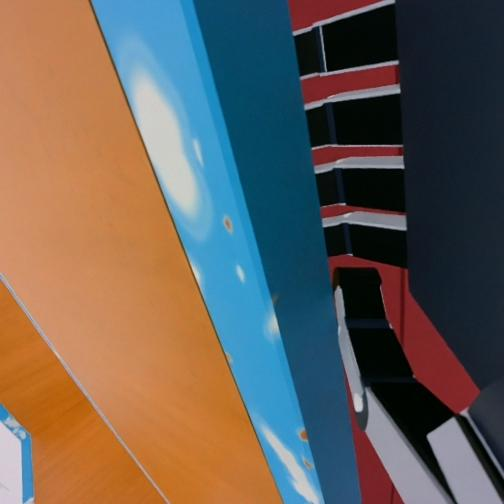

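Emit:
{"method": "move", "body": {
  "joints": {"right_shoulder_roll_rad":-0.6,"right_shoulder_yaw_rad":0.0,"right_elbow_rad":-1.5},
  "min_time_s": 1.2
}}

Emit:
{"method": "move", "body": {
  "joints": {"right_forearm_roll_rad":2.2,"right_hand_roll_rad":0.9,"right_wrist_pitch_rad":0.2},
  "min_time_s": 3
}}

Emit:
{"method": "move", "body": {
  "joints": {"right_shoulder_pitch_rad":0.381,"right_shoulder_roll_rad":-0.45,"right_shoulder_yaw_rad":0.124,"right_elbow_rad":-1.8,"right_forearm_roll_rad":1.929,"right_wrist_pitch_rad":0.026,"right_hand_roll_rad":1.189},
  "min_time_s": 1.2,
  "cameras": ["head_camera","right_wrist_camera"]
}}

Scene clock: 1099.73 s.
Joint torques (N m): left_arm=[13.43 1.03 0.91 -10.33 -0.75 1.67 -0.61] | right_arm=[7.05 -7.61 -6.48 -4.82 -0.53 1.48 -0.28]
External joint torques (N m): left_arm=[7.29 0.24 0.86 -3.51 -0.76 1.17 -0.61] | right_arm=[-0.57 0.63 -1.54 -0.38 -0.06 -0.11 -0.27]
Wrist force (N): left_arm=[1.9 -13.3 34.4] | right_arm=[-0.9 -5.8 -2.0]
Wrist torque (N m): left_arm=[-1.92 1.63 0.24] | right_arm=[-0.17 -0.06 -0.13]
Wrist force, peak (N): left_arm=[2.5 -14.0 35.5] | right_arm=[-1.1 -6.5 -1.2]
move: done
base_odometry: x=+0.091 y=-0.850 heading=-0.002
lidar_m: 0.69 0.71 0.95 4.68 1.61 1.17 1.10 1.14 1.55 4.07 2.08 0.71
base_status: not commanded
joint_positions: torso_squat_rad=+0.970 torso_shift_rad=+0.300 torso_pitch_rad=+0.661 torso_yaw_rad=+0.000 left_shoulder_pitch_rad=+0.381 left_shoulder_roll_rad=+0.006 left_shoulder_yaw_rad=-0.124 left_elbow_rad=-1.903 left_forearm_roll_rad=-1.928 left_wrist_pitch_rad=+0.027 left_hand_roll_rad=-1.189 right_shoulder_pitch_rad=+0.212 right_shoulder_roll_rad=-0.600 right_shoulder_yaw_rad=+0.000 right_elbow_rad=-1.500 right_forearm_roll_rad=-3.141 right_wrist_pitch_rad=+0.460 right_hand_roll_rad=-0.251 head_pan_rad=-0.300 head_tilt_rad=+0.750 left_hand_little=-0.099 left_hand_ring=-0.098 left_hand_middle=-0.098 left_hand_index=-0.099 left_hand_thumb_turn=+1.000 left_hand_thumb_bend=-0.401 left_hand_force_limit=+0.000 left_hand_speed=+0.000 right_hand_little=-0.073 right_hand_ring=-0.100 right_hand_middle=-0.100 right_hand_index=-0.100 right_hand_thumb_turn=+1.000 right_hand_thumb_bend=-0.400 right_hand_force_limit=+0.000 right_hand_speed=+0.000
joint_status: all done
wheel_motors_off: 0
left_hand_stopped_by: target,target,target,target,target,target
right_hand_stopped_by: target,target,target,target,target,target
left_little_load_n: 7.0
left_ring_load_n: 12.0
left_middle_load_n: 12.5
left_index_load_n: 11.5
left_thumb_bend_load_n: -2.0
left_thumb_turn_load_n: 0.5
right_little_load_n: -0.5
right_ring_load_n: 0.0
right_middle_load_n: 0.0
right_index_load_n: 0.0
right_thumb_bend_load_n: -0.5
right_thumb_turn_load_n: -0.5
motor_effort: left_wheel=-11(11) right_wheel=+0(1)
chest: x=+0.0790 y=-0.0003 z=+0.9028 quat_wxyz=(+0.946, +0.000, +0.324, +0.000)
left_hand: x=+0.3394 y=+0.2595 z=+0.4819 quat_wxyz=(+0.300, +0.620, +0.655, +0.310)
right_hand: x=+0.3708 y=-0.3910 z=+0.5019 quat_wxyz=(+0.364, +0.475, +0.726, +0.338)
pictures: none

Scene clock: 1103.03 s.
Joint torques (N m): left_arm=[13.37 0.97 1.03 -10.15 -0.85 1.65 -0.74] | right_arm=[8.09 -8.37 -6.58 -4.02 -0.18 1.3 -0.29]
External joint torques (N m): left_arm=[7.22 0.17 0.99 -3.34 -0.86 1.16 -0.74] | right_arm=[0.25 0.27 -1.3 0.1 -0.09 -0.25 -0.27]
Wrist force (N): left_arm=[2.0 -13.6 35.0] | right_arm=[1.5 -4.1 -1.3]
Wrist torque (N m): left_arm=[-1.97 1.61 0.25] | right_arm=[-0.05 -0.33 0.23]
Wrist force, peak (N): left_arm=[2.3 -14.2 35.3] | right_arm=[-0.4 -5.8 -1.6]
move: done
base_odometry: x=+0.091 y=-0.850 heading=-0.002
lidar_m: 0.69 0.71 0.96 4.67 1.61 1.16 1.11 1.14 1.54 4.07 2.08 0.72
base_status: not commanded
joint_positions: torso_squat_rad=+0.970 torso_shift_rad=+0.300 torso_pitch_rad=+0.661 torso_yaw_rad=+0.000 left_shoulder_pitch_rad=+0.381 left_shoulder_roll_rad=+0.006 left_shoulder_yaw_rad=-0.124 left_elbow_rad=-1.903 left_forearm_roll_rad=-1.928 left_wrist_pitch_rad=+0.027 left_hand_roll_rad=-1.189 right_shoulder_pitch_rad=+0.212 right_shoulder_roll_rad=-0.600 right_shoulder_yaw_rad=+0.000 right_elbow_rad=-1.500 right_forearm_roll_rad=+2.200 right_wrist_pitch_rad=+0.200 right_hand_roll_rad=+0.900 head_pan_rad=-0.300 head_tilt_rad=+0.750 left_hand_little=-0.099 left_hand_ring=-0.098 left_hand_middle=-0.098 left_hand_index=-0.099 left_hand_thumb_turn=+1.000 left_hand_thumb_bend=-0.401 left_hand_force_limit=+0.000 left_hand_speed=+0.000 right_hand_little=-0.073 right_hand_ring=-0.100 right_hand_middle=-0.100 right_hand_index=-0.100 right_hand_thumb_turn=+1.000 right_hand_thumb_bend=-0.400 right_hand_force_limit=+0.000 right_hand_speed=+0.000
joint_status: all done
wheel_motors_off: 0
left_hand_stopped_by: target,target,target,target,target,target
right_hand_stopped_by: target,target,target,target,target,target
left_little_load_n: 7.0
left_ring_load_n: 12.5
left_middle_load_n: 12.5
left_index_load_n: 12.0
left_thumb_bend_load_n: -2.0
left_thumb_turn_load_n: 0.5
right_little_load_n: 0.0
right_ring_load_n: 0.0
right_middle_load_n: 0.0
right_index_load_n: 0.0
right_thumb_bend_load_n: 0.0
right_thumb_turn_load_n: 0.0
motor_effort: left_wheel=-11(12) right_wheel=+0(2)
chest: x=+0.0790 y=-0.0003 z=+0.9028 quat_wxyz=(+0.946, +0.000, +0.324, +0.000)
left_hand: x=+0.3394 y=+0.2595 z=+0.4819 quat_wxyz=(+0.300, +0.620, +0.655, +0.310)
right_hand: x=+0.3490 y=-0.4641 z=+0.4531 quat_wxyz=(-0.396, -0.467, -0.781, -0.123)
pictures: none

Scene clock: 1104.53 s.
Joint torques (N m): left_arm=[13.53 0.94 1.17 -10.28 -0.81 1.66 -0.71] | right_arm=[10.35 -4.83 -2.23 -5.91 -0.44 0.69 -0.11]
External joint torques (N m): left_arm=[7.39 0.14 1.12 -3.47 -0.82 1.16 -0.71] | right_arm=[0.96 0.12 0.45 -0.14 -0.35 -0.19 -0.1]
Wrist force (N): left_arm=[2.3 -13.0 35.0] | right_arm=[-0.5 -4.8 -0.4]
Wrist torque (N m): left_arm=[-1.91 1.56 0.28] | right_arm=[-0.21 -0.13 0.12]
Wrist force, peak (N): left_arm=[2.1 -13.6 35.4] | right_arm=[-0.2 -5.1 -0.2]
move: done
base_odometry: x=+0.091 y=-0.850 heading=-0.002
lidar_m: 0.69 0.71 0.96 4.66 1.62 1.16 1.10 1.13 1.56 4.07 2.08 0.71
base_status: not commanded
joint_positions: torso_squat_rad=+0.970 torso_shift_rad=+0.300 torso_pitch_rad=+0.661 torso_yaw_rad=+0.000 left_shoulder_pitch_rad=+0.381 left_shoulder_roll_rad=+0.006 left_shoulder_yaw_rad=-0.124 left_elbow_rad=-1.903 left_forearm_roll_rad=-1.928 left_wrist_pitch_rad=+0.027 left_hand_roll_rad=-1.189 right_shoulder_pitch_rad=+0.381 right_shoulder_roll_rad=-0.450 right_shoulder_yaw_rad=+0.124 right_elbow_rad=-1.800 right_forearm_roll_rad=+1.929 right_wrist_pitch_rad=+0.026 right_hand_roll_rad=+1.189 head_pan_rad=-0.300 head_tilt_rad=+0.750 left_hand_little=-0.099 left_hand_ring=-0.098 left_hand_middle=-0.098 left_hand_index=-0.099 left_hand_thumb_turn=+1.000 left_hand_thumb_bend=-0.401 left_hand_force_limit=+0.000 left_hand_speed=+0.000 right_hand_little=-0.073 right_hand_ring=-0.100 right_hand_middle=-0.100 right_hand_index=-0.100 right_hand_thumb_turn=+1.000 right_hand_thumb_bend=-0.400 right_hand_force_limit=+0.000 right_hand_speed=+0.000
joint_status: all done
wheel_motors_off: 0
left_hand_stopped_by: target,target,target,target,target,target
right_hand_stopped_by: target,target,target,target,target,target
left_little_load_n: 7.0
left_ring_load_n: 12.5
left_middle_load_n: 12.5
left_index_load_n: 12.0
left_thumb_bend_load_n: -2.0
left_thumb_turn_load_n: 0.5
right_little_load_n: 0.0
right_ring_load_n: 0.0
right_middle_load_n: 0.0
right_index_load_n: 0.0
right_thumb_bend_load_n: 0.0
right_thumb_turn_load_n: 0.5
motor_effort: left_wheel=-11(12) right_wheel=+0(2)
chest: x=+0.0790 y=-0.0003 z=+0.9028 quat_wxyz=(+0.946, +0.000, +0.324, +0.000)
left_hand: x=+0.3394 y=+0.2595 z=+0.4819 quat_wxyz=(+0.300, +0.620, +0.655, +0.310)
right_hand: x=+0.3004 y=-0.3151 z=+0.4448 quat_wxyz=(-0.279, -0.511, -0.782, -0.221)
head_camera: T_world_to_cam=[[-0.25713, -0.95193, 0.1665, -0.12208], [-0.9564, 0.22598, -0.18504, 0.46951], [0.13852, -0.20682, -0.96852, 0.92959]] pos_world=[0.28888, -0.03005, 1.00754]
right_wrist_camera: T_world_to_cam=[[0.56429, 0.5747, 0.5927, -0.25033], [0.06015, -0.74463, 0.66476, -0.55315], [0.82338, -0.33947, -0.45476, -0.0362]] pos_world=[0.20434, -0.28031, 0.49962]

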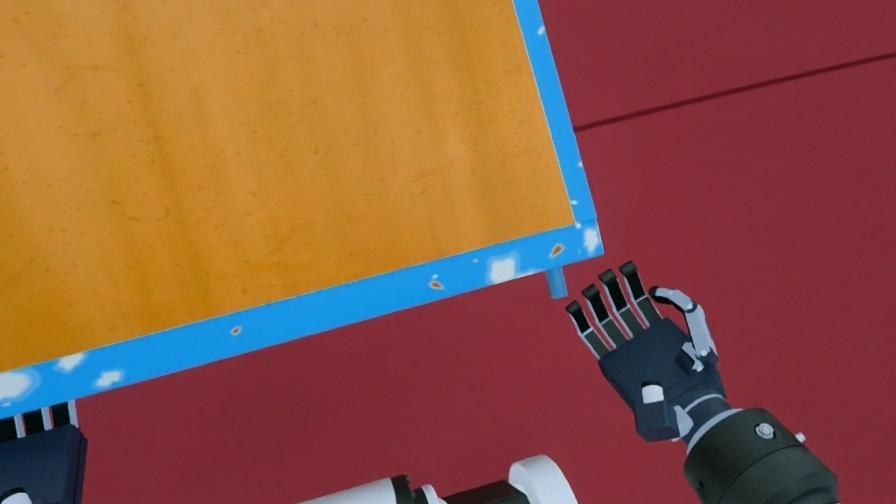

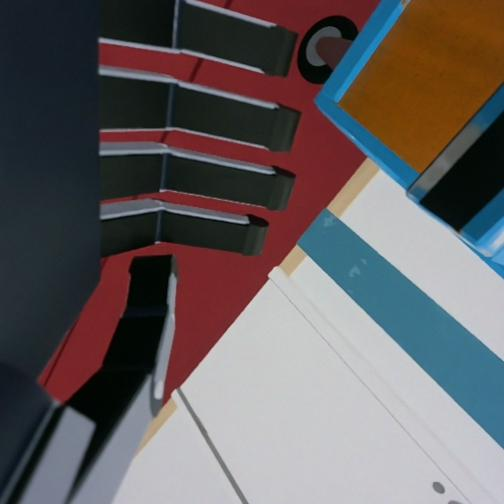

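Emit:
{"method": "move", "body": {
  "target": {"side":"right","x":0.29,"y":-0.28,"z":0.405,"quat_wxyz":[0.299,0.645,0.630,0.290]},
  "min_time_s": 1.2
}}

Emit:
{"method": "move", "body": {
  "target": {"side":"right","x":0.31,"y":-0.14,"z":0.41,"quat_wxyz":[0.299,0.645,0.630,0.290]},
  "min_time_s": 1.2,
  "cameras": ["head_camera","right_wrist_camera"]
}}

Scene clock: 1108.73 s.
Joint torques (N m): left_arm=[13.56 0.99 0.67 -10.24 -0.85 1.74 -0.64] | right_arm=[7.13 -3.02 0.83 -4.36 0.8 1.01 -0.15]
External joint torques (N m): left_arm=[7.42 0.2 0.62 -3.42 -0.86 1.25 -0.64] | right_arm=[-1.18 0.33 0.94 0.67 0.33 -0.15 -0.15]
Wrist force (N): left_arm=[2.1 -13.4 35.0] | right_arm=[-1.7 -5.2 -0.9]
Wrist torque (N m): left_arm=[-1.90 1.60 0.27] | right_arm=[-0.21 -0.11 -0.16]
Wrist force, peak (N): left_arm=[2.2 -13.8 35.2] | right_arm=[-1.5 -5.7 -0.6]
move: done
base_odometry: x=+0.091 y=-0.850 heading=-0.002
lidar_m: 0.69 0.71 0.96 4.67 1.61 1.17 1.11 1.14 1.55 4.06 2.07 0.71
base_status: not commanded
joint_positions: torso_squat_rad=+0.970 torso_shift_rad=+0.300 torso_pitch_rad=+0.661 torso_yaw_rad=+0.000 left_shoulder_pitch_rad=+0.381 left_shoulder_roll_rad=+0.006 left_shoulder_yaw_rad=-0.124 left_elbow_rad=-1.903 left_forearm_roll_rad=-1.928 left_wrist_pitch_rad=+0.027 left_hand_roll_rad=-1.189 right_shoulder_pitch_rad=+0.175 right_shoulder_roll_rad=-0.380 right_shoulder_yaw_rad=+0.446 right_elbow_rad=-1.478 right_forearm_roll_rad=+2.008 right_wrist_pitch_rad=+0.501 right_hand_roll_rad=+0.747 head_pan_rad=-0.300 head_tilt_rad=+0.750 left_hand_little=-0.099 left_hand_ring=-0.098 left_hand_middle=-0.098 left_hand_index=-0.099 left_hand_thumb_turn=+1.000 left_hand_thumb_bend=-0.401 left_hand_force_limit=+0.000 left_hand_speed=+0.000 right_hand_little=-0.073 right_hand_ring=-0.100 right_hand_middle=-0.100 right_hand_index=-0.100 right_hand_thumb_turn=+1.000 right_hand_thumb_bend=-0.400 right_hand_force_limit=+0.000 right_hand_speed=+0.000
joint_status: all done
wheel_motors_off: 0
left_hand_stopped_by: target,target,target,target,target,target
right_hand_stopped_by: target,target,target,target,target,target
left_little_load_n: 7.0
left_ring_load_n: 12.5
left_middle_load_n: 12.5
left_index_load_n: 12.0
left_thumb_bend_load_n: -2.0
left_thumb_turn_load_n: 0.5
right_little_load_n: 0.0
right_ring_load_n: 0.0
right_middle_load_n: 0.0
right_index_load_n: 0.0
right_thumb_bend_load_n: 0.0
right_thumb_turn_load_n: 0.0
motor_effort: left_wheel=-11(12) right_wheel=+0(2)
chest: x=+0.0790 y=-0.0003 z=+0.9028 quat_wxyz=(+0.946, +0.000, +0.324, +0.000)
left_hand: x=+0.3394 y=+0.2595 z=+0.4819 quat_wxyz=(+0.300, +0.620, +0.655, +0.310)
right_hand: x=+0.2901 y=-0.2802 z=+0.4055 quat_wxyz=(-0.300, -0.650, -0.635, -0.290)
right_hand_status: reached (checked arc that bows 12 mm and turns the hand up to 25 deg, planned for 1.2 s): 1 mm and 0.2 deg off.
pictures: none

Scene clock: 1109.03 s.
Joint torques (N m): left_arm=[13.19 0.89 0.96 -10.36 -0.71 1.54 -0.68] | right_arm=[7.16 -3.61 1.06 -4.63 0.62 0.87 -0.27]
External joint torques (N m): left_arm=[7.05 0.1 0.91 -3.55 -0.72 1.05 -0.68] | right_arm=[-1.15 -0.26 1.17 0.4 0.15 -0.29 -0.27]
Wrist force (N): left_arm=[2.2 -13.4 34.8] | right_arm=[-1.1 -5.7 -0.6]
Wrist torque (N m): left_arm=[-1.92 1.59 0.28] | right_arm=[-0.29 -0.19 -0.15]
Wrist force, peak (N): left_arm=[2.2 -13.6 35.0] | right_arm=[-1.7 -5.6 -0.7]
move: refused
base_odometry: x=+0.091 y=-0.850 heading=-0.002
lidar_m: 0.69 0.72 0.95 4.68 1.62 1.17 1.10 1.14 1.54 4.06 2.08 0.71
base_status: not commanded
joint_positions: torso_squat_rad=+0.970 torso_shift_rad=+0.300 torso_pitch_rad=+0.661 torso_yaw_rad=+0.000 left_shoulder_pitch_rad=+0.381 left_shoulder_roll_rad=+0.006 left_shoulder_yaw_rad=-0.124 left_elbow_rad=-1.903 left_forearm_roll_rad=-1.928 left_wrist_pitch_rad=+0.027 left_hand_roll_rad=-1.189 right_shoulder_pitch_rad=+0.175 right_shoulder_roll_rad=-0.380 right_shoulder_yaw_rad=+0.446 right_elbow_rad=-1.478 right_forearm_roll_rad=+2.008 right_wrist_pitch_rad=+0.501 right_hand_roll_rad=+0.747 head_pan_rad=-0.300 head_tilt_rad=+0.750 left_hand_little=-0.099 left_hand_ring=-0.098 left_hand_middle=-0.098 left_hand_index=-0.099 left_hand_thumb_turn=+1.000 left_hand_thumb_bend=-0.401 left_hand_force_limit=+0.000 left_hand_speed=+0.000 right_hand_little=-0.073 right_hand_ring=-0.100 right_hand_middle=-0.100 right_hand_index=-0.100 right_hand_thumb_turn=+1.000 right_hand_thumb_bend=-0.400 right_hand_force_limit=+0.000 right_hand_speed=+0.000
joint_status: not commanded
wheel_motors_off: 0
left_hand_stopped_by: target,target,target,target,target,target
right_hand_stopped_by: target,target,target,target,target,target
left_little_load_n: 6.5
left_ring_load_n: 12.0
left_middle_load_n: 12.5
left_index_load_n: 12.0
left_thumb_bend_load_n: -2.0
left_thumb_turn_load_n: 0.5
right_little_load_n: 0.0
right_ring_load_n: 0.0
right_middle_load_n: 0.0
right_index_load_n: 0.0
right_thumb_bend_load_n: 0.0
right_thumb_turn_load_n: 0.0
motor_effort: left_wheel=-11(11) right_wheel=+1(2)
chest: x=+0.0790 y=-0.0003 z=+0.9028 quat_wxyz=(+0.946, +0.000, +0.324, +0.000)
left_hand: x=+0.3394 y=+0.2595 z=+0.4819 quat_wxyz=(+0.300, +0.620, +0.655, +0.310)
right_hand: x=+0.2901 y=-0.2802 z=+0.4055 quat_wxyz=(-0.300, -0.650, -0.635, -0.290)
right_hand_status: refused: the posture found for that pose touches the leg. Nothing moved. No other posture of the arm helps: the pose sets where the hand stands. Ask for a pose farther off.
head_camera: T_world_to_cam=[[-0.25713, -0.95193, 0.1665, -0.12208], [-0.9564, 0.22598, -0.18504, 0.46951], [0.13852, -0.20682, -0.96852, 0.92959]] pos_world=[0.28888, -0.03005, 1.00754]
right_wrist_camera: T_world_to_cam=[[0.61475, 0.2108, 0.76003, -0.42571], [-0.28592, -0.83851, 0.46383, -0.34486], [0.73507, -0.50245, -0.45521, -0.05365]] pos_world=[0.20254, -0.22639, 0.45909]

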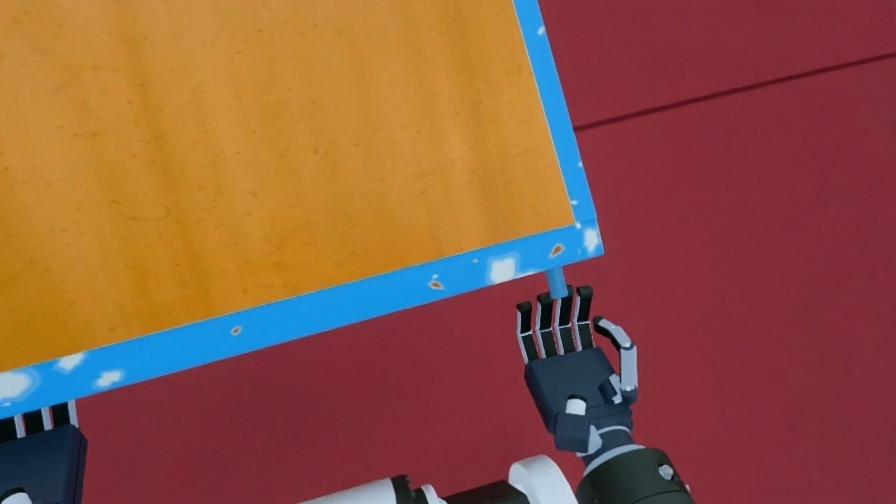

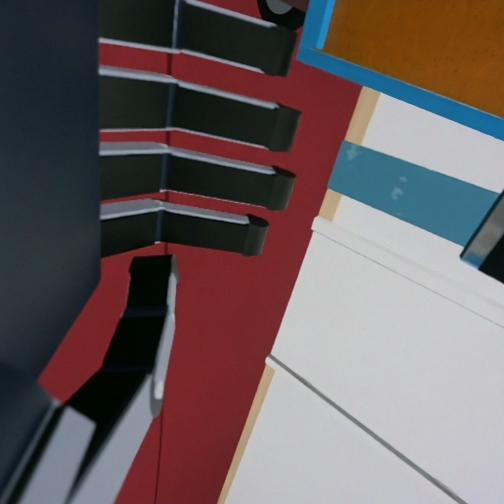

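Emit:
{"method": "move", "body": {
  "target": {"side":"right","x":0.345,"y":-0.25,"z":0.41,"quat_wxyz":[0.299,0.645,0.630,0.290]},
  "min_time_s": 0.8
}}

Emit:
{"method": "move", "body": {
  "target": {"side":"right","x":0.36,"y":-0.15,"z":0.42,"quat_wxyz":[0.299,0.645,0.630,0.290]},
  "min_time_s": 1.2,
  "cameras": ["right_wrist_camera"]
}}

Scene clock: 1114.60 s.
Joint torques (N m): left_arm=[13.4 0.95 0.83 -10.1 -0.81 1.74 -0.65] | right_arm=[4.99 -1.39 -1.87 -6.52 0.17 0.65 -0.11]
External joint torques (N m): left_arm=[7.26 0.16 0.78 -3.29 -0.82 1.24 -0.65] | right_arm=[-0.98 0.34 -1.84 -0.15 -0.23 -0.22 -0.11]
Wrist force (N): left_arm=[1.9 -12.8 35.0] | right_arm=[-1.0 -5.2 -0.8]
Wrist torque (N m): left_arm=[-1.92 1.63 0.25] | right_arm=[-0.18 -0.17 0.08]
Wrist force, peak (N): left_arm=[2.4 -13.8 35.2] | right_arm=[-1.5 -6.0 -0.8]
move: done
base_odometry: x=+0.091 y=-0.850 heading=-0.002
lidar_m: 0.69 0.71 0.96 4.67 1.61 1.17 1.09 1.14 1.54 4.06 2.09 0.72
base_status: not commanded
joint_positions: torso_squat_rad=+0.970 torso_shift_rad=+0.300 torso_pitch_rad=+0.661 torso_yaw_rad=+0.000 left_shoulder_pitch_rad=+0.381 left_shoulder_roll_rad=+0.006 left_shoulder_yaw_rad=-0.124 left_elbow_rad=-1.903 left_forearm_roll_rad=-1.928 left_wrist_pitch_rad=+0.027 left_hand_roll_rad=-1.189 right_shoulder_pitch_rad=+0.113 right_shoulder_roll_rad=-0.243 right_shoulder_yaw_rad=+0.337 right_elbow_rad=-1.535 right_forearm_roll_rad=+1.902 right_wrist_pitch_rad=+0.349 right_hand_roll_rad=+0.989 head_pan_rad=-0.300 head_tilt_rad=+0.750 left_hand_little=-0.099 left_hand_ring=-0.098 left_hand_middle=-0.098 left_hand_index=-0.099 left_hand_thumb_turn=+1.000 left_hand_thumb_bend=-0.401 left_hand_force_limit=+0.000 left_hand_speed=+0.000 right_hand_little=-0.073 right_hand_ring=-0.100 right_hand_middle=-0.100 right_hand_index=-0.100 right_hand_thumb_turn=+1.000 right_hand_thumb_bend=-0.400 right_hand_force_limit=+0.000 right_hand_speed=+0.000
joint_status: all done
wheel_motors_off: 0
left_hand_stopped_by: target,target,target,target,target,target
right_hand_stopped_by: target,target,target,target,target,target
left_little_load_n: 7.0
left_ring_load_n: 12.5
left_middle_load_n: 12.5
left_index_load_n: 11.5
left_thumb_bend_load_n: -2.5
left_thumb_turn_load_n: 0.5
right_little_load_n: 0.0
right_ring_load_n: 0.0
right_middle_load_n: 0.0
right_index_load_n: 0.0
right_thumb_bend_load_n: 0.0
right_thumb_turn_load_n: 0.0
motor_effort: left_wheel=-11(12) right_wheel=+0(2)
chest: x=+0.0790 y=-0.0003 z=+0.9028 quat_wxyz=(+0.946, +0.000, +0.324, +0.000)
left_hand: x=+0.3394 y=+0.2595 z=+0.4819 quat_wxyz=(+0.300, +0.620, +0.655, +0.310)
right_hand: x=+0.3443 y=-0.2495 z=+0.4104 quat_wxyz=(-0.302, -0.647, -0.633, -0.298)
right_hand_status: reached (checked arc that bows 3 mm and turns the hand up to 1 deg, planned for 0.8 s): 1 mm and 0.8 deg off.
pictures: none

Scene clock: 1114.90 s.
Joint torques (N m): left_arm=[13.26 0.99 0.86 -10.14 -0.82 1.61 -0.62] | right_arm=[5.38 -1.23 -1.56 -6.22 0.24 0.62 -0.32]
External joint torques (N m): left_arm=[7.12 0.19 0.82 -3.32 -0.83 1.12 -0.62] | right_arm=[-0.59 0.5 -1.53 0.15 -0.16 -0.24 -0.32]
Wrist force (N): left_arm=[1.9 -13.3 35.0] | right_arm=[-1.1 -5.3 -0.8]
Wrist torque (N m): left_arm=[-1.97 1.62 0.27] | right_arm=[-0.19 -0.15 0.09]
Wrist force, peak (N): left_arm=[2.0 -13.3 35.2] | right_arm=[-1.1 -5.9 -1.2]
move: refused
base_odometry: x=+0.091 y=-0.850 heading=-0.002
lidar_m: 0.69 0.71 0.96 4.68 1.61 1.17 1.11 1.14 1.54 4.06 2.08 0.71
base_status: not commanded
joint_positions: torso_squat_rad=+0.970 torso_shift_rad=+0.300 torso_pitch_rad=+0.661 torso_yaw_rad=+0.000 left_shoulder_pitch_rad=+0.381 left_shoulder_roll_rad=+0.006 left_shoulder_yaw_rad=-0.124 left_elbow_rad=-1.903 left_forearm_roll_rad=-1.928 left_wrist_pitch_rad=+0.027 left_hand_roll_rad=-1.189 right_shoulder_pitch_rad=+0.113 right_shoulder_roll_rad=-0.243 right_shoulder_yaw_rad=+0.337 right_elbow_rad=-1.535 right_forearm_roll_rad=+1.902 right_wrist_pitch_rad=+0.349 right_hand_roll_rad=+0.989 head_pan_rad=-0.300 head_tilt_rad=+0.750 left_hand_little=-0.099 left_hand_ring=-0.098 left_hand_middle=-0.098 left_hand_index=-0.099 left_hand_thumb_turn=+1.000 left_hand_thumb_bend=-0.401 left_hand_force_limit=+0.000 left_hand_speed=+0.000 right_hand_little=-0.073 right_hand_ring=-0.100 right_hand_middle=-0.100 right_hand_index=-0.100 right_hand_thumb_turn=+1.000 right_hand_thumb_bend=-0.400 right_hand_force_limit=+0.000 right_hand_speed=+0.000
joint_status: not commanded
wheel_motors_off: 0
left_hand_stopped_by: target,target,target,target,target,target
right_hand_stopped_by: target,target,target,target,target,target
left_little_load_n: 7.0
left_ring_load_n: 12.5
left_middle_load_n: 12.5
left_index_load_n: 11.5
left_thumb_bend_load_n: -2.0
left_thumb_turn_load_n: 0.5
right_little_load_n: 0.0
right_ring_load_n: 0.0
right_middle_load_n: 0.0
right_index_load_n: 0.0
right_thumb_bend_load_n: 0.0
right_thumb_turn_load_n: 0.0
motor_effort: left_wheel=-11(11) right_wheel=+1(2)
chest: x=+0.0790 y=-0.0003 z=+0.9028 quat_wxyz=(+0.946, +0.000, +0.324, +0.000)
left_hand: x=+0.3394 y=+0.2595 z=+0.4819 quat_wxyz=(+0.300, +0.620, +0.655, +0.310)
right_hand: x=+0.3443 y=-0.2495 z=+0.4104 quat_wxyz=(-0.302, -0.647, -0.633, -0.298)
right_hand_status: refused: the posture found for that pose touches the leg. Nothing moved. The solve starts from where the arm stands: from another posture it may find a clear one.
right_wrist_camera: T_world_to_cam=[[0.60171, 0.20863, 0.77099, -0.46981], [-0.28871, -0.8432, 0.45349, -0.30187], [0.74471, -0.49546, -0.44713, -0.08072]] pos_world=[0.25565, -0.19651, 0.46302]

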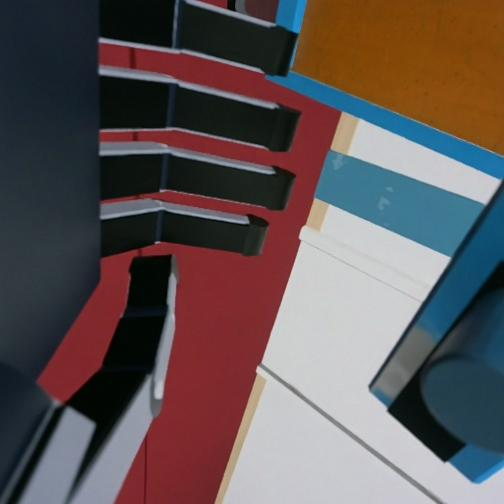

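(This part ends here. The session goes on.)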